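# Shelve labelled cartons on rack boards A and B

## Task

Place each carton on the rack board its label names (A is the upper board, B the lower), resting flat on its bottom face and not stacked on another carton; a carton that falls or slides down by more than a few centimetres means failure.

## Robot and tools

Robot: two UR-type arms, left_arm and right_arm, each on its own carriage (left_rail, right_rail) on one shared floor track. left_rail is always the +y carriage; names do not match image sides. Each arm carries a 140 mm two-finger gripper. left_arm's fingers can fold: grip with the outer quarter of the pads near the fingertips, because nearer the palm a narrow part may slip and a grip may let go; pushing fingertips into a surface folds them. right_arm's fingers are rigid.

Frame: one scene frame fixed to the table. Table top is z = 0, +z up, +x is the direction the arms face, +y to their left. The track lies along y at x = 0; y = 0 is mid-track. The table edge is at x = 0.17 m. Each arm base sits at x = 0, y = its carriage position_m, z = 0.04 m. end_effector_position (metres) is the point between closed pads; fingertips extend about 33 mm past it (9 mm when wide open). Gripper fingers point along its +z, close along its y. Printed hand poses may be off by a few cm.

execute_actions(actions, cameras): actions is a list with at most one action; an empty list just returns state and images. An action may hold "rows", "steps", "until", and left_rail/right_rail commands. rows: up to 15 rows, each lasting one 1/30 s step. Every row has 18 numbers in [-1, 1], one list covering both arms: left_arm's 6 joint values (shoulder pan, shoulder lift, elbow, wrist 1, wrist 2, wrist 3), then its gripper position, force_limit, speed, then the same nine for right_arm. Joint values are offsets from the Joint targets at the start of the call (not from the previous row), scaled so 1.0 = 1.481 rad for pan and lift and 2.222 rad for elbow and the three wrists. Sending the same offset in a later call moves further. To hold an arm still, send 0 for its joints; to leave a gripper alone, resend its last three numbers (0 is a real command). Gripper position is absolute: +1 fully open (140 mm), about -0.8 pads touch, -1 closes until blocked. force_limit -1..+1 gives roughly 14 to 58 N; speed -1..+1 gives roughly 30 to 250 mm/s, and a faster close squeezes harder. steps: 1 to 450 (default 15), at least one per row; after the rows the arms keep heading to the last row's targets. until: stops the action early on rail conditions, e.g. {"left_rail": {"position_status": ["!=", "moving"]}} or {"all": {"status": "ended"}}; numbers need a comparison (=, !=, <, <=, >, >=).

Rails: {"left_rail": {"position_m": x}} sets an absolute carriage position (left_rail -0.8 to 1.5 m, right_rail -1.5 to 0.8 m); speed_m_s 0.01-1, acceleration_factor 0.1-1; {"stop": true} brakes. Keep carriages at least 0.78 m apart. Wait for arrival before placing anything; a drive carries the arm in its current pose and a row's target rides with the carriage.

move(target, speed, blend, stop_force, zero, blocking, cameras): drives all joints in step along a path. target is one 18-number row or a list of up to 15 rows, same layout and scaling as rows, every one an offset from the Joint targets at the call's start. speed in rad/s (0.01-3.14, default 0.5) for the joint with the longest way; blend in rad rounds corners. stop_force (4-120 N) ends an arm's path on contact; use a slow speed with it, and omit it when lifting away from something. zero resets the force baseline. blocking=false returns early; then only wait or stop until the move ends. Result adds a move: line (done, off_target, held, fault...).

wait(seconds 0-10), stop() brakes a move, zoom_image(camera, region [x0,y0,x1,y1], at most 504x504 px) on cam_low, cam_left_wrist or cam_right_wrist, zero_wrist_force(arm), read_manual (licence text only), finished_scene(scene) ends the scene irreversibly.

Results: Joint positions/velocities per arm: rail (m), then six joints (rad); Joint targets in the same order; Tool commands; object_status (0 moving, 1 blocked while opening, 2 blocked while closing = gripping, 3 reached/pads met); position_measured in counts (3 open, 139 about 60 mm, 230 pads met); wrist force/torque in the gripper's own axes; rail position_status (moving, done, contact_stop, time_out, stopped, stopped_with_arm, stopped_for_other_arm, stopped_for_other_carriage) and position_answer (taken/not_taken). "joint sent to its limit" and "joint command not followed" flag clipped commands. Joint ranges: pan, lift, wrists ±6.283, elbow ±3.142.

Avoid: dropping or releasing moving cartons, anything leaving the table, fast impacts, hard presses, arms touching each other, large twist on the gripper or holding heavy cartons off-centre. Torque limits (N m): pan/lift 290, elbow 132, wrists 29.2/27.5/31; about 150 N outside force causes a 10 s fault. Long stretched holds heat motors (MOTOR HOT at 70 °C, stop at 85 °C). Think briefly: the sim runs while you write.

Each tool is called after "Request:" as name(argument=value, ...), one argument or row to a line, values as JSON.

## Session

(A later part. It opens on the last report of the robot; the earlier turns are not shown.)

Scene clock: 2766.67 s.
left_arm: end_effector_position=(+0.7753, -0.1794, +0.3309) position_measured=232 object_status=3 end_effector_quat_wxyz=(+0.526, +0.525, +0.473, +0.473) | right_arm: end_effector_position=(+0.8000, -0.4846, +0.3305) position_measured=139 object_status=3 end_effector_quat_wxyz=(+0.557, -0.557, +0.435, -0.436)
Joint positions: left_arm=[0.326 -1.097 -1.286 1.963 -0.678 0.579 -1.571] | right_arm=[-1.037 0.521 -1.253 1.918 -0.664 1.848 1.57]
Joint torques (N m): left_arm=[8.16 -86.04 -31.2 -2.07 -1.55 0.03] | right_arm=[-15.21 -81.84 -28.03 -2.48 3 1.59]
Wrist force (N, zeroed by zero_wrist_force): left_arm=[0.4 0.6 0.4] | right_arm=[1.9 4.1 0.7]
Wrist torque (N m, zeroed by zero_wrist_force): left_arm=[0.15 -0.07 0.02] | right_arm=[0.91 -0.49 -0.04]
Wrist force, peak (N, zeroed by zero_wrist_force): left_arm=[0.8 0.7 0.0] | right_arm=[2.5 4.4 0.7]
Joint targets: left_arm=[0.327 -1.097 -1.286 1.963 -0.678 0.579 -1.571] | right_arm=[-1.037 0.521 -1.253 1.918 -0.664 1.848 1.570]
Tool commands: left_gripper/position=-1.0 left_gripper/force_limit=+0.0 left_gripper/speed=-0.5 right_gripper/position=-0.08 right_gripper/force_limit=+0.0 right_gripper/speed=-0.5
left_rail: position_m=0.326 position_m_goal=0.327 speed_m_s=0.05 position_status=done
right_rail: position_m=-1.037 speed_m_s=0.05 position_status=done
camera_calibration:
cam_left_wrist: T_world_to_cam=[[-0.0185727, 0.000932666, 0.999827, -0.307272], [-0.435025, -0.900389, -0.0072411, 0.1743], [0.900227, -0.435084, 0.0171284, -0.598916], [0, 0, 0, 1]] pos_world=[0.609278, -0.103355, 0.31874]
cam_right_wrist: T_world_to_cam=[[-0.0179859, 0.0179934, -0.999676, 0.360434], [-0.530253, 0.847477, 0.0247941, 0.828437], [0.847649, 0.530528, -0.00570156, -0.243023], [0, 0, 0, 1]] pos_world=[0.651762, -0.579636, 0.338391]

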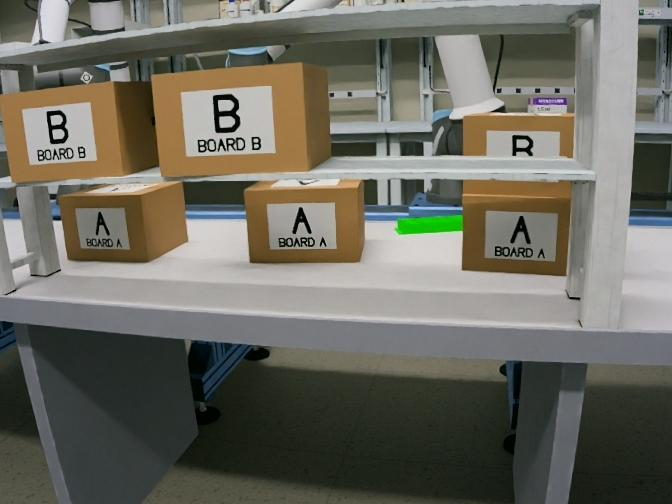

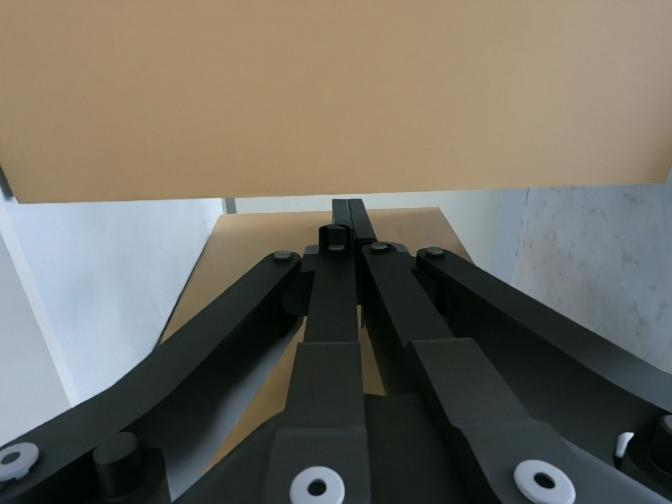

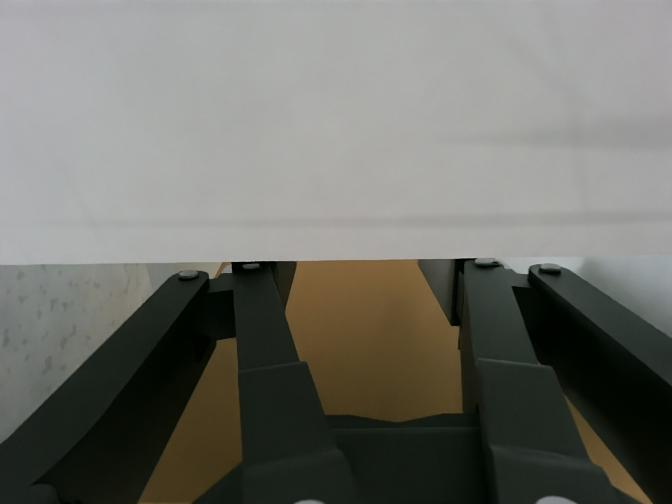

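Request:
move(
  target=[
    [-0.039685,-0.040090,0.016478,0.010245,-0.026451,0,-1,0,-0.5,0.021652,-0.040454,0.017923,0.009041,0.014432,0,-0.08,0,-0.5],
    [-0.179219,-0.112041,0.075636,-0.000956,-0.119453,0,-1,0,-0.5,0.102911,-0.115587,0.081595,-0.004553,0.068592,0,-0.08,0,-0.5],
    [-0.344178,-0.167295,0.116426,-0.004919,-0.229401,0,-1,0,-0.5,0.212774,-0.176348,0.127707,-0.010167,0.141818,0,-0.08,0,-0.5],
    [-0.503045,-0.087138,0.169048,-0.110966,-0.288159,0,-1,0,-0.5,0.342624,-0.104941,0.185966,-0.116020,0.275493,0,-0.08,0,-0.5],
    [-0.618613,-0.088828,0.170482,-0.111274,-0.310990,0,-1,0,-0.5,0.496236,-0.110696,0.190870,-0.117088,0.432076,0,-0.08,0,-0.5],
  ],
  speed=0.35,
  blend=0.03,
  cameras=["cam_low"],
)

Request:
execute_actions(
  actions=[
    {"left_rail": {"position_m": 1.2144, "speed_m_s": 0.5, "acceleration_factor": 0.6}, "right_rail": {"position_m": -0.1572, "speed_m_s": 0.5, "acceleration_factor": 0.6}, "steps": 300, "until": {"all": {"status": "ended"}}},
  ],
  cameras=["cam_left_wrist", "cam_right_wrist"],
)

Scene clock: 2846.97 s.
left_arm: end_effector_position=(+0.2920, -0.2541, +0.2501) position_measured=232 object_status=3 end_effector_quat_wxyz=(+0.576, +0.575, +0.411, +0.411) | right_arm: end_effector_position=(+0.3106, -0.5603, +0.2501) position_measured=139 object_status=3 end_effector_quat_wxyz=(+0.505, -0.505, +0.495, -0.495)
Joint positions: left_arm=[0.327 -2.013 -1.418 2.342 -0.925 -0.112 -1.571] | right_arm=[-1.037 1.256 -1.417 2.342 -0.924 2.807 1.57]
Joint torques (N m): left_arm=[-12.1 -63.93 -17.89 -1.75 -2.51 0.34] | right_arm=[14.04 -55.8 -17.58 -4.23 3.56 1.65]
Wrist force (N, zeroed by zero_wrist_force): left_arm=[0.2 0.1 0.3] | right_arm=[1.7 3.6 1.0]
Wrist torque (N m, zeroed by zero_wrist_force): left_arm=[0.01 -0.04 0.01] | right_arm=[0.79 -0.40 -0.06]
Wrist force, peak (N, zeroed by zero_wrist_force): left_arm=[1.2 -0.7 2.7] | right_arm=[3.1 5.3 3.0]
Joint targets: left_arm=[0.327 -2.014 -1.418 2.342 -0.925 -0.112 -1.571] | right_arm=[-1.037 1.256 -1.417 2.342 -0.924 2.808 1.570]
left_rail: position_m=0.327 speed_m_s=0.05 position_status=done
right_rail: position_m=-1.037 speed_m_s=0.05 position_status=done
move: done
Images, in order (width x height): cam_low 672x504.

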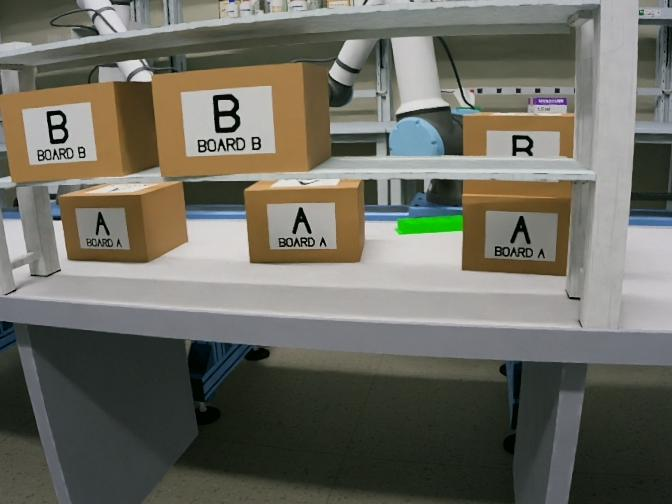

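Scene clock: 2850.27 s.
left_arm: end_effector_position=(+0.2920, +0.6337, +0.2501) position_measured=232 object_status=3 end_effector_quat_wxyz=(+0.576, +0.575, +0.411, +0.411) end_effector_velocity=(+0.001, +0.001, +0.000) end_effector_angular_velocity=(+0.002, -0.001, +0.001) | right_arm: end_effector_position=(+0.3106, +0.3194, +0.2501) position_measured=139 object_status=3 end_effector_quat_wxyz=(+0.505, -0.505, +0.495, -0.495) end_effector_velocity=(+0.000, +0.001, +0.000) end_effector_angular_velocity=(-0.001, +0.000, +0.000)
Joint positions: left_arm=[1.214 -2.014 -1.418 2.342 -0.925 -0.112 -1.571] | right_arm=[-0.157 1.256 -1.417 2.342 -0.924 2.808 1.57]
Joint velocities: left_arm=[0.001 0.002 -0.001 0 0.002 0.001 0.001] | right_arm=[0.001 0 0.001 0 -0.001 0 0]
Joint torques (N m): left_arm=[-7.8 -56.78 -25.44 1.1 -1.01 0.59] | right_arm=[5.67 -35.84 -20.98 -1.59 1.78 1.45]
Wrist force (N, zeroed by zero_wrist_force): left_arm=[0.2 0.0 -0.2] | right_arm=[2.0 3.8 1.0]
Wrist torque (N m, zeroed by zero_wrist_force): left_arm=[0.02 -0.06 0.01] | right_arm=[0.84 -0.45 -0.06]
Wrist force, peak (N, zeroed by zero_wrist_force): left_arm=[1.2 0.1 -0.2] | right_arm=[3.4 3.7 1.0]
Joint targets: left_arm=[1.214 -2.014 -1.418 2.342 -0.925 -0.112 -1.571] | right_arm=[-0.157 1.256 -1.417 2.342 -0.924 2.808 1.570]
Tool commands: left_gripper/position=-1.0 left_gripper/force_limit=+0.0 left_gripper/speed=-0.5 right_gripper/position=-0.08 right_gripper/force_limit=+0.0 right_gripper/speed=-0.5
left_rail: position_m=1.214 speed_m_s=0.50 position_status=done
right_rail: position_m=-0.157 speed_m_s=0.50 position_status=done
camera_calibration:
cam_left_wrist: T_world_to_cam=[[-0.0173322, 0.00511575, 0.999837, -0.239262], [-0.62516, -0.780466, -0.00684387, 0.675071], [0.780304, -0.625177, 0.0167254, 0.346927], [0, 0, 0, 1]] pos_world=[0.147172, 0.744985, 0.23804]
cam_right_wrist: T_world_to_cam=[[-0.0133588, 0.0213968, -0.999682, 0.254287], [-0.327787, 0.944432, 0.0245945, -0.2042], [0.944657, 0.328011, -0.00560284, -0.220697], [0, 0, 0, 1]] pos_world=[0.144946, 0.259803, 0.257991]
Images, in order (width x height): cam_left_wrist 672x504, cam_right_wrist 672x504.

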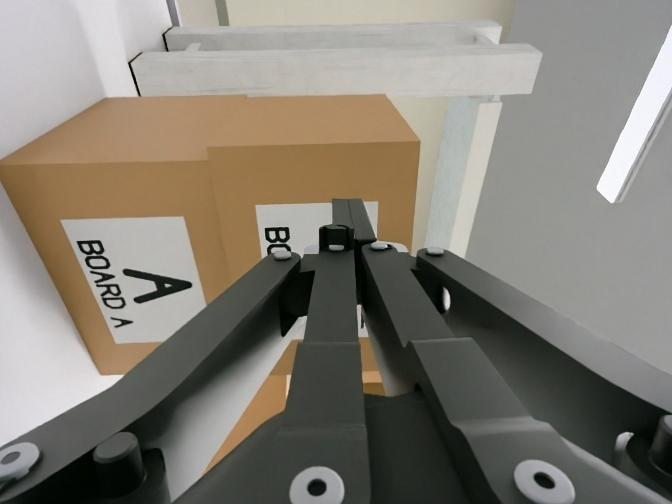

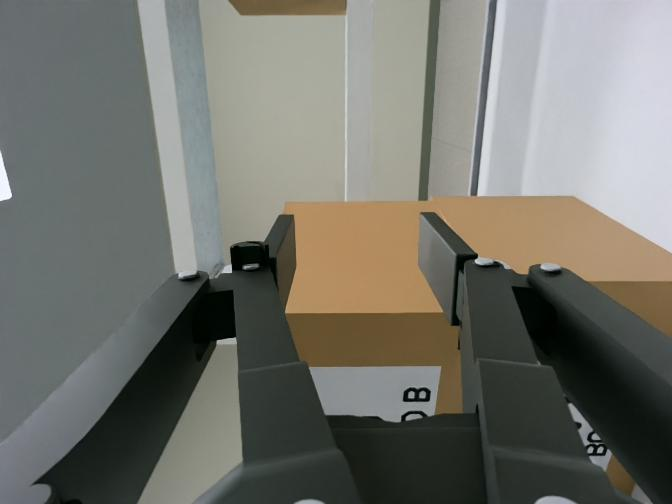

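Request:
zoom_image(
  camera="cam_left_wrist",
  region=[180, 80, 440, 240],
)

Request:
zoom_image(
  camera="cam_right_wrist",
  region=[270, 180, 490, 340],
)

Scaled by 1.938.

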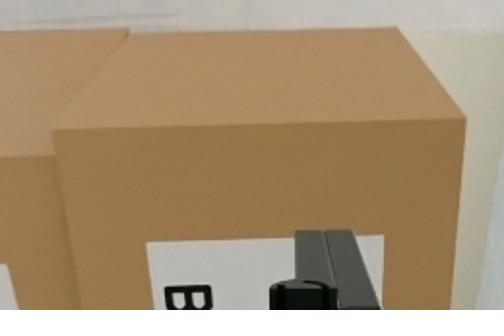

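Scaled by 2.291.

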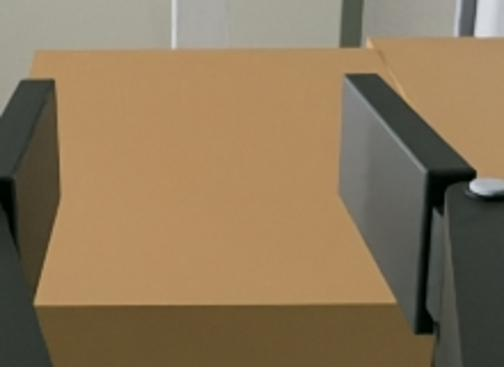

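Request:
execute_actions(
  actions=[
    {"left_rail": {"position_m": 1.238, "speed_m_s": 0.1, "acceleration_factor": 0.3}, "steps": 60, "until": {"left_rail": {"position_status": ["!=", "moving"]}}},
  ],
  cameras=[],
)

Request:
move(
  target=[
    [0.160149,0.005756,-0.004904,0.001068,0.106742,0,-1,0,-0.5,-0.113639,0.001689,-0.001434,0.000308,-0.075742,0,-0.08,0,-0.5],
    [0.302454,0.030325,-0.026442,0.006230,0.201590,0,-1,0,-0.5,-0.206937,0.014496,-0.012458,0.002796,-0.137927,0,-0.08,0,-0.5],
  ],
  speed=0.3,
  blend=0.03,
  cameras=["cam_low", "cam_left_wrist", "cam_right_wrist"],
)

Request:
zero_wrist_force(
  arm="right_arm",
)

Request:
zero_wrist_force(
  arm="left_arm",
)

Scene clock: 2907.90 s.
left_arm: end_effector_position=(+0.2920, +0.6574, +0.2501) position_measured=232 object_status=3 end_effector_quat_wxyz=(+0.576, +0.575, +0.411, +0.411) | right_arm: end_effector_position=(+0.3106, +0.3195, +0.2501) position_measured=139 object_status=3 end_effector_quat_wxyz=(+0.505, -0.505, +0.495, -0.495)
Joint positions: left_arm=[1.238 -2.014 -1.418 2.342 -0.925 -0.112 -1.571] | right_arm=[-0.157 1.256 -1.417 2.342 -0.924 2.808 1.57]
Joint torques (N m): left_arm=[-2.8 -39.34 -34.11 1.72 0.52 0.6] | right_arm=[0.35 -35.37 -19.72 1.22 0.32 1.43]
Wrist force (N, zeroed by zero_wrist_force): left_arm=[0.2 0.0 0.0] | right_arm=[1.7 3.4 1.1]
Wrist torque (N m, zeroed by zero_wrist_force): left_arm=[0.01 -0.04 0.00] | right_arm=[0.75 -0.40 -0.06]
Wrist force, peak (N, zeroed by zero_wrist_force): left_arm=[0.7 0.2 -0.2] | right_arm=[2.1 3.8 1.0]
Joint targets: left_arm=[1.238 -2.014 -1.418 2.342 -0.925 -0.112 -1.571] | right_arm=[-0.157 1.256 -1.417 2.342 -0.924 2.808 1.570]
Tool commands: left_gripper/position=-1.0 left_gripper/force_limit=+0.0 left_gripper/speed=-0.5 right_gripper/position=-0.08 right_gripper/force_limit=+0.0 right_gripper/speed=-0.5
left_rail: position_m=1.238 speed_m_s=0.10 position_status=done
right_rail: position_m=-0.157 speed_m_s=0.50 position_status=done
No camera images: "cameras" was empty.

Scene clock: 2909.93 s.
left_arm: end_effector_position=(+0.4987, +0.6574, +0.2502) position_measured=232 object_status=3 end_effector_quat_wxyz=(+0.576, +0.575, +0.411, +0.411) | right_arm: end_effector_position=(+0.4630, +0.3194, +0.2500) position_measured=139 object_status=3 end_effector_quat_wxyz=(+0.505, -0.505, +0.495, -0.495)
Joint positions: left_arm=[1.238 -1.566 -1.373 2.284 -0.911 0.335 -1.571] | right_arm=[-0.157 0.949 -1.396 2.314 -0.918 2.501 1.57]
Joint torques (N m): left_arm=[12.94 -28.98 -42.46 1.72 2.73 1.28] | right_arm=[-15.61 -35.71 -34.17 1.4 -3.13 1.47]
Wrist force (N, zeroed by zero_wrist_force): left_arm=[0.3 -0.1 -0.2] | right_arm=[1.4 3.9 0.9]
Wrist torque (N m, zeroed by zero_wrist_force): left_arm=[0.00 -0.06 0.00] | right_arm=[0.87 -0.34 -0.04]
Wrist force, peak (N, zeroed by zero_wrist_force): left_arm=[2.2 0.0 -0.4] | right_arm=[1.4 4.0 2.2]
Joint targets: left_arm=[1.238 -1.566 -1.373 2.284 -0.911 0.336 -1.571] | right_arm=[-0.157 0.949 -1.396 2.314 -0.918 2.501 1.570]
left_rail: position_m=1.238 speed_m_s=0.10 position_status=done
right_rail: position_m=-0.157 speed_m_s=0.50 position_status=done
move: done
camera_calibration:
cam_left_wrist: T_world_to_cam=[[-0.0176888, 0.00514889, 0.99983, -0.235698], [-0.625105, -0.780509, -0.00703982, 0.82277], [0.78034, -0.625123, 0.0170249, 0.200267], [0, 0, 0, 1]] pos_world=[0.353872, 0.768585, 0.23804]
cam_right_wrist: T_world_to_cam=[[-0.0133562, 0.0213971, -0.999682, 0.25632], [-0.327697, 0.944463, 0.0245934, -0.154373], [0.944688, 0.327922, -0.0056027, -0.364682], [0, 0, 0, 1]] pos_world=[0.297347, 0.259902, 0.257991]

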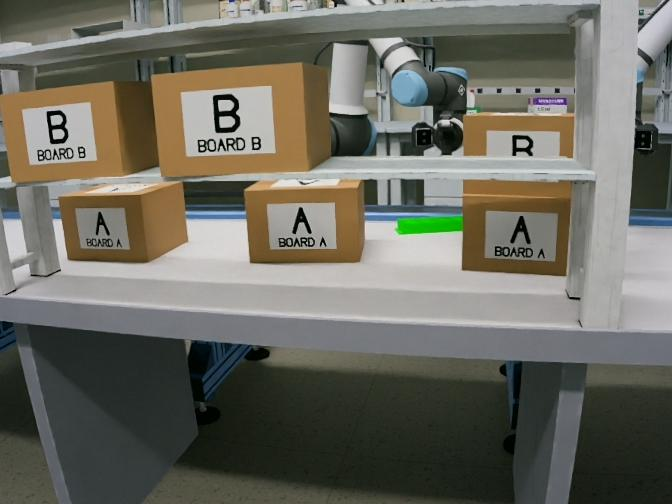

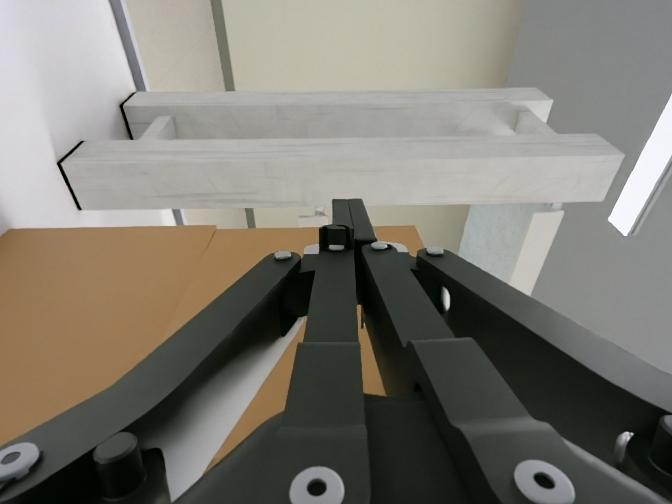

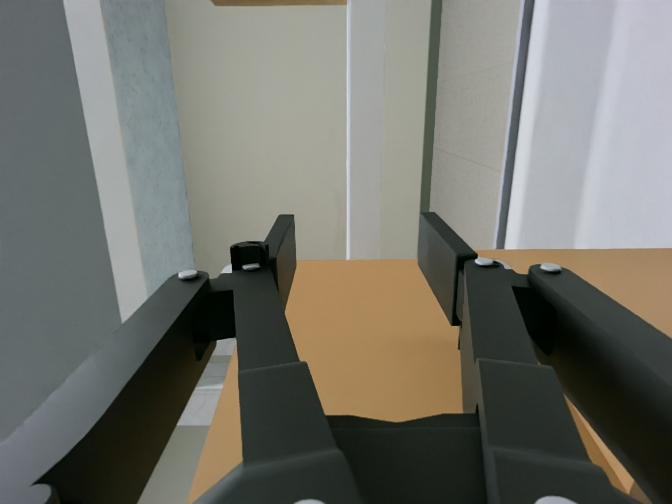

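Wrist force sensor zeroed.

Wrist force sensor zeroed.

Request:
execute_actions(
  actions=[
    {"left_rail": {"position_m": 1.2, "speed_m_s": 0.03, "acceleration_factor": 0.3}, "right_rail": {"position_m": -0.139, "speed_m_s": 0.02, "acceleration_factor": 0.3}, "steps": 150, "until": {"all": {"status": "ended"}}},
  ],
  cameras=[],
)

Scene clock: 2943.77 s.
left_arm: end_effector_position=(+0.4988, +0.6194, +0.2502) position_measured=232 object_status=3 end_effector_quat_wxyz=(+0.576, +0.575, +0.411, +0.411) | right_arm: end_effector_position=(+0.4631, +0.3376, +0.2500) position_measured=139 object_status=3 end_effector_quat_wxyz=(+0.505, -0.505, +0.495, -0.495)
Joint positions: left_arm=[1.2 -1.565 -1.373 2.284 -0.911 0.336 -1.571] | right_arm=[-0.139 0.949 -1.396 2.314 -0.918 2.501 1.57]
Joint torques (N m): left_arm=[5.71 -29.45 -37.25 1.83 1.86 1.19] | right_arm=[-13.15 -38.5 -26.73 0.17 -2.47 1.71]
Wrist force (N, zeroed by zero_wrist_force): left_arm=[5.0 3.9 -1.8] | right_arm=[-0.3 -0.1 0.5]
Wrist torque (N m, zeroed by zero_wrist_force): left_arm=[-0.07 0.23 -0.05] | right_arm=[0.00 0.06 0.00]
Wrist force, peak (N, zeroed by zero_wrist_force): left_arm=[5.5 4.4 -1.4] | right_arm=[-0.4 -0.1 0.5]
Joint targets: left_arm=[1.200 -1.566 -1.373 2.284 -0.911 0.336 -1.571] | right_arm=[-0.139 0.949 -1.396 2.314 -0.918 2.501 1.570]
Tool commands: left_gripper/position=-1.0 left_gripper/force_limit=+0.0 left_gripper/speed=-0.5 right_gripper/position=-0.08 right_gripper/force_limit=+0.0 right_gripper/speed=-0.5
left_rail: position_m=1.200 speed_m_s=0.03 position_status=done
right_rail: position_m=-0.139 speed_m_s=0.02 position_status=done
No camera images: "cameras" was empty.

Request:
execute_actions(
  actions=[
    {"right_rail": {"position_m": -0.135, "speed_m_s": 0.02, "acceleration_factor": 0.3}, "steps": 60, "until": {"all": {"status": "ended"}}},
  ],
  cameras=[],
)

Request:
execute_actions(
  actions=[
    {"right_rail": {"position_m": -0.133, "speed_m_s": 0.02, "acceleration_factor": 0.3}, "steps": 60, "until": {"all": {"status": "ended"}}},
  ],
  cameras=[],
)

Scene clock: 2948.07 s.
left_arm: end_effector_position=(+0.4988, +0.6194, +0.2502) position_measured=232 object_status=3 end_effector_quat_wxyz=(+0.576, +0.575, +0.411, +0.411) | right_arm: end_effector_position=(+0.4631, +0.3416, +0.2500) position_measured=139 object_status=3 end_effector_quat_wxyz=(+0.505, -0.505, +0.495, -0.495)
Joint positions: left_arm=[1.2 -1.565 -1.373 2.284 -0.911 0.336 -1.571] | right_arm=[-0.135 0.949 -1.396 2.314 -0.918 2.501 1.57]
Joint torques (N m): left_arm=[-9.2 -34.3 -32.66 1.46 1.14 1.21] | right_arm=[-13.54 -40.58 -21.61 -0.8 -1.82 1.64]
Wrist force (N, zeroed by zero_wrist_force): left_arm=[2.8 1.7 -0.2] | right_arm=[0.0 0.1 0.2]
Wrist torque (N m, zeroed by zero_wrist_force): left_arm=[-0.06 0.19 -0.03] | right_arm=[0.02 0.01 0.00]
Wrist force, peak (N, zeroed by zero_wrist_force): left_arm=[5.2 4.3 -2.2] | right_arm=[-0.4 0.0 0.5]
Joint targets: left_arm=[1.200 -1.566 -1.373 2.284 -0.911 0.336 -1.571] | right_arm=[-0.135 0.949 -1.396 2.314 -0.918 2.501 1.570]
Tool commands: left_gripper/position=-1.0 left_gripper/force_limit=+0.0 left_gripper/speed=-0.5 right_gripper/position=-0.08 right_gripper/force_limit=+0.0 right_gripper/speed=-0.5
left_rail: position_m=1.200 speed_m_s=0.03 position_status=done
right_rail: position_m=-0.135 speed_m_s=0.02 position_status=done
No camera images: "cameras" was empty.

Scene clock: 2948.50 s.
left_arm: end_effector_position=(+0.4988, +0.6194, +0.2502) position_measured=232 object_status=3 end_effector_quat_wxyz=(+0.576, +0.575, +0.411, +0.411) | right_arm: end_effector_position=(+0.4631, +0.3437, +0.2500) position_measured=139 object_status=3 end_effector_quat_wxyz=(+0.505, -0.505, +0.495, -0.495)
Joint positions: left_arm=[1.2 -1.565 -1.373 2.284 -0.911 0.336 -1.571] | right_arm=[-0.133 0.949 -1.396 2.314 -0.918 2.501 1.57]
Joint torques (N m): left_arm=[-13.67 -33.72 -32.09 2.02 1.33 1.33] | right_arm=[-12.33 -42.29 -21.19 -1.23 -1.82 1.55]
Wrist force (N, zeroed by zero_wrist_force): left_arm=[2.7 2.3 -0.4] | right_arm=[0.0 0.1 0.2]
Wrist torque (N m, zeroed by zero_wrist_force): left_arm=[0.01 0.17 -0.03] | right_arm=[0.02 0.00 0.00]
Wrist force, peak (N, zeroed by zero_wrist_force): left_arm=[2.9 2.9 -0.6] | right_arm=[-0.6 -0.3 0.1]
Joint targets: left_arm=[1.200 -1.566 -1.373 2.284 -0.911 0.336 -1.571] | right_arm=[-0.133 0.949 -1.396 2.314 -0.918 2.501 1.570]
Tool commands: left_gripper/position=-1.0 left_gripper/force_limit=+0.0 left_gripper/speed=-0.5 right_gripper/position=-0.08 right_gripper/force_limit=+0.0 right_gripper/speed=-0.5
left_rail: position_m=1.200 speed_m_s=0.03 position_status=done
right_rail: position_m=-0.133 speed_m_s=0.02 position_status=done
No camera images: "cameras" was empty.

Request:
execute_actions(
  actions=[
    {"right_rail": {"position_m": -0.131, "speed_m_s": 0.02, "acceleration_factor": 0.3}, "steps": 60, "until": {"all": {"status": "ended"}}},
  ],
  cameras=[],
)

Request:
execute_actions(
  actions=[
    {"right_rail": {"position_m": -0.129, "speed_m_s": 0.02, "acceleration_factor": 0.3}, "steps": 60, "until": {"all": {"status": "ended"}}},
  ],
  cameras=[],
)

Scene clock: 2959.10 s.
left_arm: end_effector_position=(+0.4988, +0.6194, +0.2502) position_measured=232 object_status=3 end_effector_quat_wxyz=(+0.576, +0.575, +0.411, +0.411) | right_arm: end_effector_position=(+0.4630, +0.3456, +0.2500) position_measured=139 object_status=3 end_effector_quat_wxyz=(+0.504, -0.505, +0.495, -0.495)
Joint positions: left_arm=[1.2 -1.566 -1.373 2.284 -0.911 0.336 -1.571] | right_arm=[-0.131 0.949 -1.396 2.314 -0.918 2.501 1.57]
Joint torques (N m): left_arm=[-10.94 -39.42 -29.96 1.6 0.65 1.39] | right_arm=[-13.12 -46.58 -20.32 -2.19 -1.29 1.66]
Wrist force (N, zeroed by zero_wrist_force): left_arm=[1.9 1.4 0.1] | right_arm=[-0.5 -0.1 0.2]
Wrist torque (N m, zeroed by zero_wrist_force): left_arm=[-0.01 0.15 -0.02] | right_arm=[-0.01 0.10 0.00]
Wrist force, peak (N, zeroed by zero_wrist_force): left_arm=[2.8 2.8 -0.5] | right_arm=[-0.3 -0.1 0.5]
Joint targets: left_arm=[1.200 -1.566 -1.373 2.284 -0.911 0.336 -1.571] | right_arm=[-0.131 0.949 -1.396 2.314 -0.918 2.501 1.570]
Tool commands: left_gripper/position=-1.0 left_gripper/force_limit=+0.0 left_gripper/speed=-0.5 right_gripper/position=-0.08 right_gripper/force_limit=+0.0 right_gripper/speed=-0.5
left_rail: position_m=1.200 speed_m_s=0.03 position_status=done
right_rail: position_m=-0.131 speed_m_s=0.02 position_status=done
No camera images: "cameras" was empty.

Scene clock: 2959.53 s.
left_arm: end_effector_position=(+0.4988, +0.6194, +0.2502) position_measured=232 object_status=3 end_effector_quat_wxyz=(+0.576, +0.575, +0.411, +0.411) | right_arm: end_effector_position=(+0.4630, +0.3477, +0.2500) position_measured=139 object_status=3 end_effector_quat_wxyz=(+0.504, -0.505, +0.495, -0.495)
Joint positions: left_arm=[1.2 -1.566 -1.373 2.284 -0.911 0.336 -1.571] | right_arm=[-0.129 0.949 -1.396 2.314 -0.918 2.501 1.57]
Joint torques (N m): left_arm=[-12.01 -38.15 -28.29 1.85 0.71 1.63] | right_arm=[-13.01 -48.1 -20.65 -2.12 -1.46 1.6]
Wrist force (N, zeroed by zero_wrist_force): left_arm=[1.9 1.9 -0.1] | right_arm=[0.1 0.0 0.1]
Wrist torque (N m, zeroed by zero_wrist_force): left_arm=[0.01 0.15 -0.02] | right_arm=[0.03 -0.03 0.01]
Wrist force, peak (N, zeroed by zero_wrist_force): left_arm=[2.2 2.3 -0.4] | right_arm=[-0.7 -0.1 0.6]
Joint targets: left_arm=[1.200 -1.566 -1.373 2.284 -0.911 0.336 -1.571] | right_arm=[-0.129 0.949 -1.396 2.314 -0.918 2.501 1.570]
Tool commands: left_gripper/position=-1.0 left_gripper/force_limit=+0.0 left_gripper/speed=-0.5 right_gripper/position=-0.08 right_gripper/force_limit=+0.0 right_gripper/speed=-0.5
left_rail: position_m=1.200 speed_m_s=0.03 position_status=done
right_rail: position_m=-0.129 speed_m_s=0.02 position_status=done
No camera images: "cameras" was empty.

Request:
execute_actions(
  actions=[
    {"right_rail": {"position_m": -0.127, "speed_m_s": 0.02, "acceleration_factor": 0.3}, "steps": 60, "until": {"all": {"status": "ended"}}},
  ],
  cameras=[],
)

Request:
execute_actions(
  actions=[
    {"right_rail": {"position_m": -0.125, "speed_m_s": 0.02, "acceleration_factor": 0.3}, "steps": 60, "until": {"all": {"status": "ended"}}},
  ],
  cameras=[],
)

Scene clock: 2964.93 s.
left_arm: end_effector_position=(+0.4988, +0.6194, +0.2502) position_measured=232 object_status=3 end_effector_quat_wxyz=(+0.576, +0.575, +0.411, +0.411) | right_arm: end_effector_position=(+0.4630, +0.3496, +0.2500) position_measured=139 object_status=3 end_effector_quat_wxyz=(+0.504, -0.505, +0.495, -0.495)
Joint positions: left_arm=[1.2 -1.566 -1.373 2.284 -0.911 0.336 -1.571] | right_arm=[-0.127 0.949 -1.396 2.314 -0.918 2.501 1.57]
Joint torques (N m): left_arm=[-13.27 -42.7 -25.99 1.77 0.52 1.32] | right_arm=[-10.49 -51.53 -23.53 -3.37 -0.97 1.59]
Wrist force (N, zeroed by zero_wrist_force): left_arm=[1.6 1.4 0.2] | right_arm=[-0.3 -0.3 0.5]
Wrist torque (N m, zeroed by zero_wrist_force): left_arm=[0.04 0.07 -0.02] | right_arm=[-0.05 0.07 0.00]
Wrist force, peak (N, zeroed by zero_wrist_force): left_arm=[1.9 2.2 -0.1] | right_arm=[0.7 -0.1 0.4]
Joint targets: left_arm=[1.200 -1.566 -1.373 2.284 -0.911 0.336 -1.571] | right_arm=[-0.127 0.949 -1.396 2.314 -0.918 2.501 1.570]
Tool commands: left_gripper/position=-1.0 left_gripper/force_limit=+0.0 left_gripper/speed=-0.5 right_gripper/position=-0.08 right_gripper/force_limit=+0.0 right_gripper/speed=-0.5
left_rail: position_m=1.200 speed_m_s=0.03 position_status=done
right_rail: position_m=-0.127 speed_m_s=0.02 position_status=done
No camera images: "cameras" was empty.

Scene clock: 2965.37 s.
left_arm: end_effector_position=(+0.4988, +0.6194, +0.2502) position_measured=232 object_status=3 end_effector_quat_wxyz=(+0.576, +0.575, +0.411, +0.411) | right_arm: end_effector_position=(+0.4630, +0.3517, +0.2500) position_measured=139 object_status=3 end_effector_quat_wxyz=(+0.504, -0.505, +0.495, -0.495)
Joint positions: left_arm=[1.2 -1.566 -1.373 2.284 -0.911 0.336 -1.571] | right_arm=[-0.125 0.949 -1.396 2.314 -0.918 2.501 1.57]
Joint torques (N m): left_arm=[-12.56 -46.73 -23.55 1.79 -0.19 1.69] | right_arm=[-10.3 -52.44 -23.97 -3.3 -0.81 1.57]
Wrist force (N, zeroed by zero_wrist_force): left_arm=[1.4 1.7 0.1] | right_arm=[-0.4 -0.1 0.4]
Wrist torque (N m, zeroed by zero_wrist_force): left_arm=[0.01 0.09 -0.02] | right_arm=[0.00 0.08 0.00]
Wrist force, peak (N, zeroed by zero_wrist_force): left_arm=[1.6 1.8 -0.1] | right_arm=[-0.5 -0.1 0.3]
Joint targets: left_arm=[1.200 -1.566 -1.373 2.284 -0.911 0.336 -1.571] | right_arm=[-0.125 0.949 -1.396 2.314 -0.918 2.501 1.570]
Tool commands: left_gripper/position=-1.0 left_gripper/force_limit=+0.0 left_gripper/speed=-0.5 right_gripper/position=-0.08 right_gripper/force_limit=+0.0 right_gripper/speed=-0.5
left_rail: position_m=1.200 speed_m_s=0.03 position_status=done
right_rail: position_m=-0.125 speed_m_s=0.02 position_status=done
No camera images: "cameras" was empty.

Request:
execute_actions(
  actions=[
    {"right_rail": {"position_m": -0.123, "speed_m_s": 0.02, "acceleration_factor": 0.3}, "steps": 60, "until": {"all": {"status": "ended"}}},
  ],
)

Scene clock: 2971.17 s.
left_arm: end_effector_position=(+0.4988, +0.6194, +0.2502) position_measured=232 object_status=3 end_effector_quat_wxyz=(+0.576, +0.575, +0.411, +0.411) | right_arm: end_effector_position=(+0.4630, +0.3536, +0.2500) position_measured=139 object_status=3 end_effector_quat_wxyz=(+0.505, -0.505, +0.495, -0.495)
Joint positions: left_arm=[1.2 -1.566 -1.373 2.284 -0.911 0.336 -1.571] | right_arm=[-0.123 0.949 -1.396 2.314 -0.918 2.501 1.57]
Joint torques (N m): left_arm=[-11.67 -48.85 -21.78 1.7 -0.6 2.27] | right_arm=[-9.04 -53.7 -27.06 -3.96 -0.51 1.43]
Wrist force (N, zeroed by zero_wrist_force): left_arm=[1.1 1.4 -0.1] | right_arm=[-0.2 -0.3 0.3]
Wrist torque (N m, zeroed by zero_wrist_force): left_arm=[0.03 0.08 -0.01] | right_arm=[-0.04 0.03 0.00]
Wrist force, peak (N, zeroed by zero_wrist_force): left_arm=[1.5 1.9 -0.1] | right_arm=[-0.5 -0.4 0.6]
Joint targets: left_arm=[1.200 -1.566 -1.373 2.284 -0.911 0.336 -1.571] | right_arm=[-0.123 0.949 -1.396 2.314 -0.918 2.501 1.570]
Tool commands: left_gripper/position=-1.0 left_gripper/force_limit=+0.0 left_gripper/speed=-0.5 right_gripper/position=-0.08 right_gripper/force_limit=+0.0 right_gripper/speed=-0.5
left_rail: position_m=1.200 speed_m_s=0.03 position_status=done
right_rail: position_m=-0.123 speed_m_s=0.02 position_status=done
camera_calibration:
cam_left_wrist: T_world_to_cam=[[-0.0176912, 0.00514756, 0.99983, -0.235498], [-0.625044, -0.780558, -0.00704103, 0.793188], [0.780389, -0.625063, 0.0170265, 0.176372], [0, 0, 0, 1]] pos_world=[0.353972, 0.730585, 0.23804]
cam_right_wrist: T_world_to_cam=[[-0.0133562, 0.0213971, -0.999682, 0.25559], [-0.327697, 0.944463, 0.0245934, -0.186579], [0.944688, 0.327922, -0.0056027, -0.375864], [0, 0, 0, 1]] pos_world=[0.297347, 0.294002, 0.257991]

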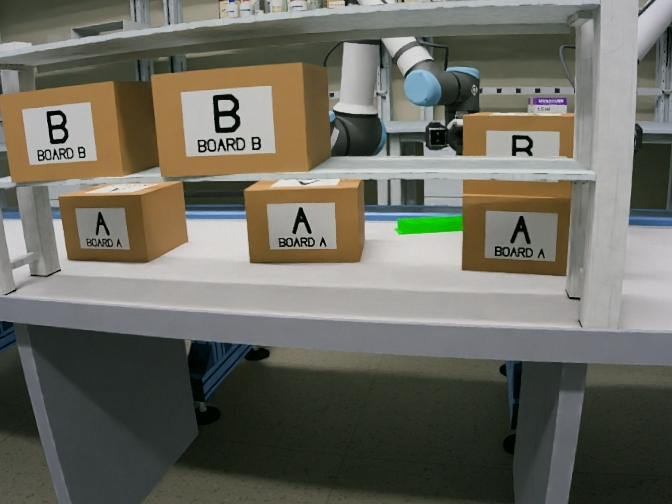

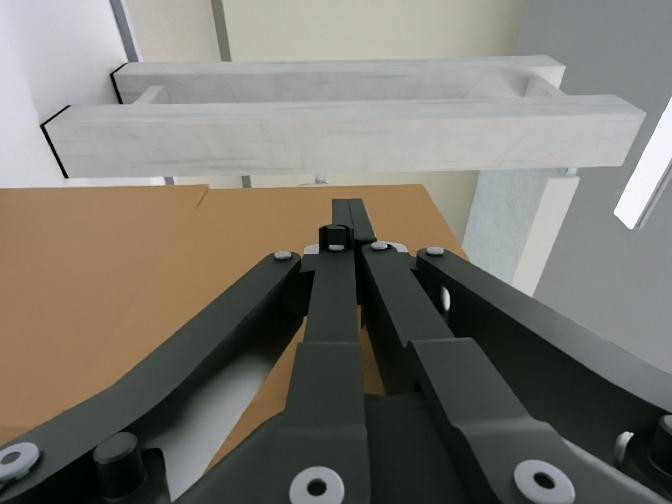

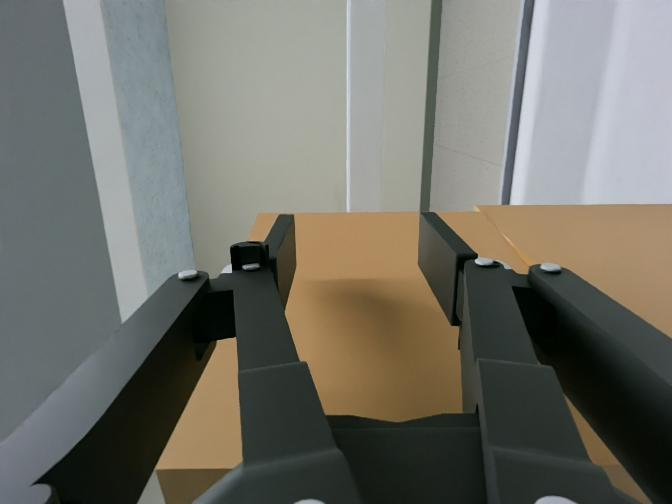

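Request:
execute_actions(
  actions=[
    {"right_rail": {"position_m": -0.121, "speed_m_s": 0.02, "acceleration_factor": 0.3}, "steps": 60, "until": {"all": {"status": "ended"}}},
  ],
  cameras=[],
)

Request:
execute_actions(
  actions=[
    {"right_rail": {"position_m": -0.119, "speed_m_s": 0.02, "acceleration_factor": 0.3}, "steps": 60, "until": {"all": {"status": "ended"}}},
  ],
  cameras=[],
)

Scene clock: 2980.47 s.
left_arm: end_effector_position=(+0.4988, +0.6194, +0.2502) position_measured=232 object_status=3 end_effector_quat_wxyz=(+0.576, +0.575, +0.411, +0.411) | right_arm: end_effector_position=(+0.4630, +0.3557, +0.2500) position_measured=139 object_status=3 end_effector_quat_wxyz=(+0.505, -0.505, +0.495, -0.495)
Joint positions: left_arm=[1.2 -1.566 -1.373 2.284 -0.911 0.336 -1.571] | right_arm=[-0.121 0.949 -1.396 2.314 -0.918 2.501 1.57]
Joint torques (N m): left_arm=[-11.39 -52.75 -20.79 1.45 -0.37 2.14] | right_arm=[-8.55 -55.77 -29.71 -3.73 -0.16 1.35]
Wrist force (N, zeroed by zero_wrist_force): left_arm=[0.5 0.8 0.2] | right_arm=[0.0 0.1 0.3]
Wrist torque (N m, zeroed by zero_wrist_force): left_arm=[0.04 0.11 -0.01] | right_arm=[0.04 -0.01 0.00]
Wrist force, peak (N, zeroed by zero_wrist_force): left_arm=[1.0 1.5 -0.1] | right_arm=[-0.1 -0.2 0.6]
Joint targets: left_arm=[1.200 -1.566 -1.373 2.284 -0.911 0.336 -1.571] | right_arm=[-0.121 0.949 -1.396 2.314 -0.918 2.501 1.570]
Tool commands: left_gripper/position=-1.0 left_gripper/force_limit=+0.0 left_gripper/speed=-0.5 right_gripper/position=-0.08 right_gripper/force_limit=+0.0 right_gripper/speed=-0.5
left_rail: position_m=1.200 speed_m_s=0.03 position_status=done
right_rail: position_m=-0.121 speed_m_s=0.02 position_status=done
No camera images: "cameras" was empty.

Scene clock: 2980.90 s.
left_arm: end_effector_position=(+0.4988, +0.6194, +0.2502) position_measured=232 object_status=3 end_effector_quat_wxyz=(+0.576, +0.575, +0.411, +0.411) | right_arm: end_effector_position=(+0.4630, +0.3577, +0.2500) position_measured=139 object_status=3 end_effector_quat_wxyz=(+0.505, -0.505, +0.495, -0.495)
Joint positions: left_arm=[1.2 -1.566 -1.373 2.284 -0.911 0.336 -1.571] | right_arm=[-0.119 0.949 -1.396 2.314 -0.918 2.501 1.57]
Joint torques (N m): left_arm=[-13.17 -52.78 -21.2 1.54 -0.94 2.02] | right_arm=[-8.03 -55.01 -30.54 -4.04 -0.04 1.47]
Wrist force (N, zeroed by zero_wrist_force): left_arm=[0.6 0.5 0.1] | right_arm=[0.1 0.1 0.4]
Wrist torque (N m, zeroed by zero_wrist_force): left_arm=[0.04 0.07 -0.01] | right_arm=[0.03 -0.03 0.00]
Wrist force, peak (N, zeroed by zero_wrist_force): left_arm=[0.6 1.2 -0.2] | right_arm=[-0.7 -0.1 0.3]
Joint targets: left_arm=[1.200 -1.566 -1.373 2.284 -0.911 0.336 -1.571] | right_arm=[-0.119 0.949 -1.396 2.314 -0.918 2.501 1.570]
Tool commands: left_gripper/position=-1.0 left_gripper/force_limit=+0.0 left_gripper/speed=-0.5 right_gripper/position=-0.08 right_gripper/force_limit=+0.0 right_gripper/speed=-0.5
left_rail: position_m=1.200 speed_m_s=0.03 position_status=done
right_rail: position_m=-0.119 speed_m_s=0.02 position_status=done
No camera images: "cameras" was empty.

Request:
execute_actions(
  actions=[
    {"left_rail": {"position_m": 1.198, "speed_m_s": 0.02, "acceleration_factor": 0.3}, "steps": 60, "until": {"all": {"status": "ended"}}},
  ],
  cameras=[],
)

Request:
execute_actions(
  actions=[
    {"right_rail": {"position_m": -0.117, "speed_m_s": 0.02, "acceleration_factor": 0.3}, "steps": 60, "until": {"all": {"status": "ended"}}},
  ],
  cameras=[],
)

Request:
execute_actions(
  actions=[
    {"left_rail": {"position_m": 1.196, "speed_m_s": 0.02, "acceleration_factor": 0.3}, "steps": 60, "until": {"all": {"status": "ended"}}},
  ],
  cameras=[],
)

Request:
execute_actions(
  actions=[
    {"right_rail": {"position_m": -0.115, "speed_m_s": 0.02, "acceleration_factor": 0.3}, "steps": 60, "until": {"all": {"status": "ended"}}},
  ],
  cameras=[],
)

Scene clock: 2992.57 s.
left_arm: end_effector_position=(+0.4988, +0.6175, +0.2502) position_measured=232 object_status=3 end_effector_quat_wxyz=(+0.576, +0.575, +0.411, +0.411) | right_arm: end_effector_position=(+0.4630, +0.3577, +0.2500) position_measured=139 object_status=3 end_effector_quat_wxyz=(+0.505, -0.505, +0.495, -0.495)
Joint positions: left_arm=[1.198 -1.566 -1.373 2.284 -0.911 0.336 -1.571] | right_arm=[-0.119 0.949 -1.396 2.314 -0.918 2.501 1.57]
Joint torques (N m): left_arm=[-10.15 -58.18 -22.77 1.72 1.1 1.55] | right_arm=[-8.07 -53.64 -33.22 -3.98 0.31 1.39]
Wrist force (N, zeroed by zero_wrist_force): left_arm=[6.8 3.8 -1.9] | right_arm=[-0.1 0.3 0.2]
Wrist torque (N m, zeroed by zero_wrist_force): left_arm=[-0.12 0.26 -0.06] | right_arm=[0.09 0.03 0.00]
Wrist force, peak (N, zeroed by zero_wrist_force): left_arm=[6.9 5.6 -2.5] | right_arm=[0.1 -0.2 0.7]
Joint targets: left_arm=[1.198 -1.566 -1.373 2.284 -0.911 0.336 -1.571] | right_arm=[-0.119 0.949 -1.396 2.314 -0.918 2.501 1.570]
Tool commands: left_gripper/position=-1.0 left_gripper/force_limit=+0.0 left_gripper/speed=-0.5 right_gripper/position=-0.08 right_gripper/force_limit=+0.0 right_gripper/speed=-0.5
left_rail: position_m=1.198 speed_m_s=0.02 position_status=done
right_rail: position_m=-0.119 speed_m_s=0.02 position_status=done
No camera images: "cameras" was empty.

Scene clock: 2993.10 s.
left_arm: end_effector_position=(+0.4988, +0.6174, +0.2502) position_measured=232 object_status=3 end_effector_quat_wxyz=(+0.576, +0.575, +0.411, +0.411) | right_arm: end_effector_position=(+0.4630, +0.3596, +0.2500) position_measured=139 object_status=3 end_effector_quat_wxyz=(+0.505, -0.505, +0.495, -0.495)
Joint positions: left_arm=[1.198 -1.566 -1.373 2.284 -0.911 0.336 -1.571] | right_arm=[-0.117 0.949 -1.396 2.314 -0.918 2.501 1.57]
Joint torques (N m): left_arm=[-12 -54.59 -23.38 1.32 3.88 1.43] | right_arm=[-8.68 -54.67 -33.34 -3.85 0.54 1.63]
Wrist force (N, zeroed by zero_wrist_force): left_arm=[6.9 4.7 -2.3] | right_arm=[-0.1 -0.1 0.3]
Wrist torque (N m, zeroed by zero_wrist_force): left_arm=[-0.04 0.32 -0.07] | right_arm=[-0.02 0.02 0.00]
Wrist force, peak (N, zeroed by zero_wrist_force): left_arm=[7.1 5.0 -2.5] | right_arm=[0.5 -0.2 0.5]
Joint targets: left_arm=[1.198 -1.566 -1.373 2.284 -0.911 0.336 -1.571] | right_arm=[-0.117 0.949 -1.396 2.314 -0.918 2.501 1.570]
Tool commands: left_gripper/position=-1.0 left_gripper/force_limit=+0.0 left_gripper/speed=-0.5 right_gripper/position=-0.08 right_gripper/force_limit=+0.0 right_gripper/speed=-0.5
left_rail: position_m=1.198 speed_m_s=0.02 position_status=done
right_rail: position_m=-0.117 speed_m_s=0.02 position_status=done
No camera images: "cameras" was empty.

Scene clock: 2993.53 s.
left_arm: end_effector_position=(+0.4988, +0.6154, +0.2502) position_measured=232 object_status=3 end_effector_quat_wxyz=(+0.576, +0.575, +0.411, +0.411) | right_arm: end_effector_position=(+0.4630, +0.3596, +0.2500) position_measured=139 object_status=3 end_effector_quat_wxyz=(+0.505, -0.505, +0.495, -0.495)
Joint positions: left_arm=[1.196 -1.566 -1.373 2.284 -0.911 0.336 -1.571] | right_arm=[-0.117 0.949 -1.396 2.314 -0.918 2.501 1.57]
Joint torques (N m): left_arm=[-12.19 -61.51 -24.75 1.08 5.98 1.87] | right_arm=[-7.63 -54.88 -33.16 -4.06 0.62 1.5]
Wrist force (N, zeroed by zero_wrist_force): left_arm=[11.6 6.4 -3.5] | right_arm=[7.0 -1.5 -1.4]
Wrist torque (N m, zeroed by zero_wrist_force): left_arm=[-0.08 0.50 -0.09] | right_arm=[0.00 0.13 0.23]
Wrist force, peak (N, zeroed by zero_wrist_force): left_arm=[12.0 5.9 -3.5] | right_arm=[7.0 -1.5 -1.4]
Joint targets: left_arm=[1.196 -1.566 -1.373 2.284 -0.911 0.336 -1.571] | right_arm=[-0.117 0.949 -1.396 2.314 -0.918 2.501 1.570]
Tool commands: left_gripper/position=-1.0 left_gripper/force_limit=+0.0 left_gripper/speed=-0.5 right_gripper/position=-0.08 right_gripper/force_limit=+0.0 right_gripper/speed=-0.5
left_rail: position_m=1.196 speed_m_s=0.02 position_status=done
right_rail: position_m=-0.117 speed_m_s=0.02 position_status=done
No camera images: "cameras" was empty.

Scene clock: 2993.97 s.
left_arm: end_effector_position=(+0.4988, +0.6154, +0.2502) position_measured=232 object_status=3 end_effector_quat_wxyz=(+0.576, +0.575, +0.411, +0.411) | right_arm: end_effector_position=(+0.4631, +0.3615, +0.2500) position_measured=139 object_status=3 end_effector_quat_wxyz=(+0.504, -0.505, +0.495, -0.495)
Joint positions: left_arm=[1.196 -1.566 -1.373 2.284 -0.911 0.336 -1.571] | right_arm=[-0.115 0.949 -1.396 2.314 -0.918 2.501 1.57]
Joint torques (N m): left_arm=[-12.48 -60.25 -27.54 0.7 8.08 1.67] | right_arm=[-4.62 -53.17 -33.11 -3.7 -4.69 1.59]
Wrist force (N, zeroed by zero_wrist_force): left_arm=[15.7 7.4 -2.7] | right_arm=[24.3 -5.9 -3.8]
Wrist torque (N m, zeroed by zero_wrist_force): left_arm=[-0.17 0.61 -0.10] | right_arm=[0.23 0.61 0.62]
Wrist force, peak (N, zeroed by zero_wrist_force): left_arm=[15.7 7.4 -2.7] | right_arm=[24.3 -5.9 -3.8]
Joint targets: left_arm=[1.196 -1.566 -1.373 2.284 -0.911 0.336 -1.571] | right_arm=[-0.115 0.949 -1.396 2.314 -0.918 2.501 1.570]
Tool commands: left_gripper/position=-1.0 left_gripper/force_limit=+0.0 left_gripper/speed=-0.5 right_gripper/position=-0.08 right_gripper/force_limit=+0.0 right_gripper/speed=-0.5
left_rail: position_m=1.196 speed_m_s=0.02 position_status=done
right_rail: position_m=-0.115 speed_m_s=0.02 position_status=done
No camera images: "cameras" was empty.

Request:
execute_actions(
  actions=[
    {"left_rail": {"position_m": 1.194, "speed_m_s": 0.02, "acceleration_factor": 0.3}, "steps": 60, "until": {"all": {"status": "ended"}}},
  ],
  cameras=[],
)

Request:
execute_actions(
  actions=[
    {"right_rail": {"position_m": -0.1135, "speed_m_s": 0.02, "acceleration_factor": 0.3}, "steps": 60, "until": {"all": {"status": "ended"}}},
  ],
  cameras=[],
)

Scene clock: 3014.47 s.
left_arm: end_effector_position=(+0.4988, +0.6134, +0.2502) position_measured=232 object_status=3 end_effector_quat_wxyz=(+0.576, +0.575, +0.411, +0.411) | right_arm: end_effector_position=(+0.4631, +0.3616, +0.2500) position_measured=139 object_status=3 end_effector_quat_wxyz=(+0.505, -0.505, +0.495, -0.495)
Joint positions: left_arm=[1.194 -1.566 -1.373 2.284 -0.911 0.336 -1.571] | right_arm=[-0.115 0.949 -1.396 2.314 -0.918 2.501 1.57]
Joint torques (N m): left_arm=[-8.12 -59.53 -49.43 -2.43 8.82 1.83] | right_arm=[13.84 -49.28 -31.56 -3.98 -13.88 1.68]
Wrist force (N, zeroed by zero_wrist_force): left_arm=[37.9 14.8 -10.1] | right_arm=[29.3 -6.2 -5.4]
Wrist torque (N m, zeroed by zero_wrist_force): left_arm=[-0.35 1.43 -0.23] | right_arm=[0.35 0.66 0.70]
Wrist force, peak (N, zeroed by zero_wrist_force): left_arm=[38.0 15.3 -10.4] | right_arm=[29.0 -7.2 -5.6]
Joint targets: left_arm=[1.194 -1.566 -1.373 2.284 -0.911 0.336 -1.571] | right_arm=[-0.115 0.949 -1.396 2.314 -0.918 2.501 1.570]
Tool commands: left_gripper/position=-1.0 left_gripper/force_limit=+0.0 left_gripper/speed=-0.5 right_gripper/position=-0.08 right_gripper/force_limit=+0.0 right_gripper/speed=-0.5
left_rail: position_m=1.194 speed_m_s=0.02 position_status=done
right_rail: position_m=-0.115 speed_m_s=0.02 position_status=done
No camera images: "cameras" was empty.

Scene clock: 3014.90 s.
left_arm: end_effector_position=(+0.4988, +0.6134, +0.2502) position_measured=232 object_status=3 end_effector_quat_wxyz=(+0.576, +0.575, +0.411, +0.411) | right_arm: end_effector_position=(+0.4630, +0.3630, +0.2500) position_measured=139 object_status=3 end_effector_quat_wxyz=(+0.504, -0.505, +0.495, -0.495)
Joint positions: left_arm=[1.194 -1.566 -1.373 2.284 -0.911 0.336 -1.571] | right_arm=[-0.114 0.949 -1.396 2.314 -0.918 2.501 1.57]
Joint torques (N m): left_arm=[-10.47 -55.92 -51.08 -2.85 9.38 1.58] | right_arm=[15.84 -48.61 -36.21 -3.98 -13.72 1.29]
Wrist force (N, zeroed by zero_wrist_force): left_arm=[38.3 14.6 -10.3] | right_arm=[47.8 -11.8 -7.5]
Wrist torque (N m, zeroed by zero_wrist_force): left_arm=[-0.40 1.43 -0.23] | right_arm=[0.43 1.07 0.92]
Wrist force, peak (N, zeroed by zero_wrist_force): left_arm=[38.6 15.9 -10.9] | right_arm=[47.8 -11.8 -7.5]
Joint targets: left_arm=[1.194 -1.566 -1.373 2.284 -0.911 0.336 -1.571] | right_arm=[-0.113 0.949 -1.396 2.314 -0.918 2.501 1.570]
Tool commands: left_gripper/position=-1.0 left_gripper/force_limit=+0.0 left_gripper/speed=-0.5 right_gripper/position=-0.08 right_gripper/force_limit=+0.0 right_gripper/speed=-0.5
left_rail: position_m=1.194 speed_m_s=0.02 position_status=done
right_rail: position_m=-0.114 position_m_goal=-0.113 speed_m_s=0.02 position_status=done
No camera images: "cameras" was empty.

Request:
execute_actions(
  actions=[
    {"left_rail": {"position_m": 1.1933, "speed_m_s": 0.02, "acceleration_factor": 0.3}, "steps": 60, "until": {"all": {"status": "ended"}}},
  ],
  cameras=[],
)

Request:
move(
  target=[
    [0,-0.038659,-0.009816,0.035583,0,0,-1,0,-0.5,0,-0.039924,-0.010084,0.036694,0,0,-0.08,0,-0.5],
  ],
  speed=0.06,
  cameras=[],
)

Scene clock: 3087.13 s.
left_arm: end_effector_position=(+0.4988, +0.6127, +0.2502) position_measured=232 object_status=3 end_effector_quat_wxyz=(+0.576, +0.575, +0.411, +0.411) | right_arm: end_effector_position=(+0.4631, +0.3631, +0.2500) position_measured=139 object_status=3 end_effector_quat_wxyz=(+0.505, -0.505, +0.495, -0.495)
Joint positions: left_arm=[1.193 -1.565 -1.373 2.284 -0.911 0.336 -1.571] | right_arm=[-0.113 0.949 -1.396 2.314 -0.918 2.501 1.57]
Joint torques (N m): left_arm=[-13.28 -35.05 -57.02 -4.78 9.1 1.46] | right_arm=[29.36 -28.67 -49.07 -4.04 -13.85 1.75]
Wrist force (N, zeroed by zero_wrist_force): left_arm=[48.2 18.9 -17.5] | right_arm=[47.8 -12.3 -7.7]
Wrist torque (N m, zeroed by zero_wrist_force): left_arm=[-0.47 1.64 -0.28] | right_arm=[0.45 1.07 0.92]
Wrist force, peak (N, zeroed by zero_wrist_force): left_arm=[47.9 19.8 -17.6] | right_arm=[48.5 -13.1 -7.5]
Joint targets: left_arm=[1.193 -1.566 -1.373 2.284 -0.911 0.336 -1.571] | right_arm=[-0.113 0.949 -1.396 2.314 -0.918 2.501 1.570]
Tool commands: left_gripper/position=-1.0 left_gripper/force_limit=+0.0 left_gripper/speed=-0.5 right_gripper/position=-0.08 right_gripper/force_limit=+0.0 right_gripper/speed=-0.5
left_rail: position_m=1.193 speed_m_s=0.02 position_status=done
right_rail: position_m=-0.113 speed_m_s=0.02 position_status=done
No camera images: "cameras" was empty.

Scene clock: 3088.87 s.
left_arm: end_effector_position=(+0.4988, +0.6126, +0.2851) position_measured=232 object_status=3 end_effector_quat_wxyz=(+0.576, +0.575, +0.411, +0.411) | right_arm: end_effector_position=(+0.4630, +0.3631, +0.2850) position_measured=139 object_status=3 end_effector_quat_wxyz=(+0.505, -0.505, +0.495, -0.495)
Joint positions: left_arm=[1.193 -1.565 -1.43 2.262 -0.833 0.336 -1.571] | right_arm=[-0.113 0.949 -1.455 2.292 -0.837 2.501 1.57]
Joint torques (N m): left_arm=[-25.61 -74.61 -76.07 -2.24 10.5 1.61] | right_arm=[28.99 -59.07 -57.97 -2.22 -13.99 1.65]
Wrist force (N, zeroed by zero_wrist_force): left_arm=[42.7 -12.2 -6.9] | right_arm=[43.6 5.5 -6.7]
Wrist torque (N m, zeroed by zero_wrist_force): left_arm=[0.35 1.66 0.12] | right_arm=[0.06 1.09 0.71]
Wrist force, peak (N, zeroed by zero_wrist_force): left_arm=[48.2 19.6 -17.8] | right_arm=[49.7 5.5 -7.5]
Joint targets: left_arm=[1.193 -1.566 -1.430 2.262 -0.832 0.336 -1.571] | right_arm=[-0.113 0.949 -1.455 2.292 -0.837 2.501 1.570]
left_rail: position_m=1.193 speed_m_s=0.02 position_status=done
right_rail: position_m=-0.113 speed_m_s=0.02 position_status=done
move: done
No camera images: "cameras" was empty.


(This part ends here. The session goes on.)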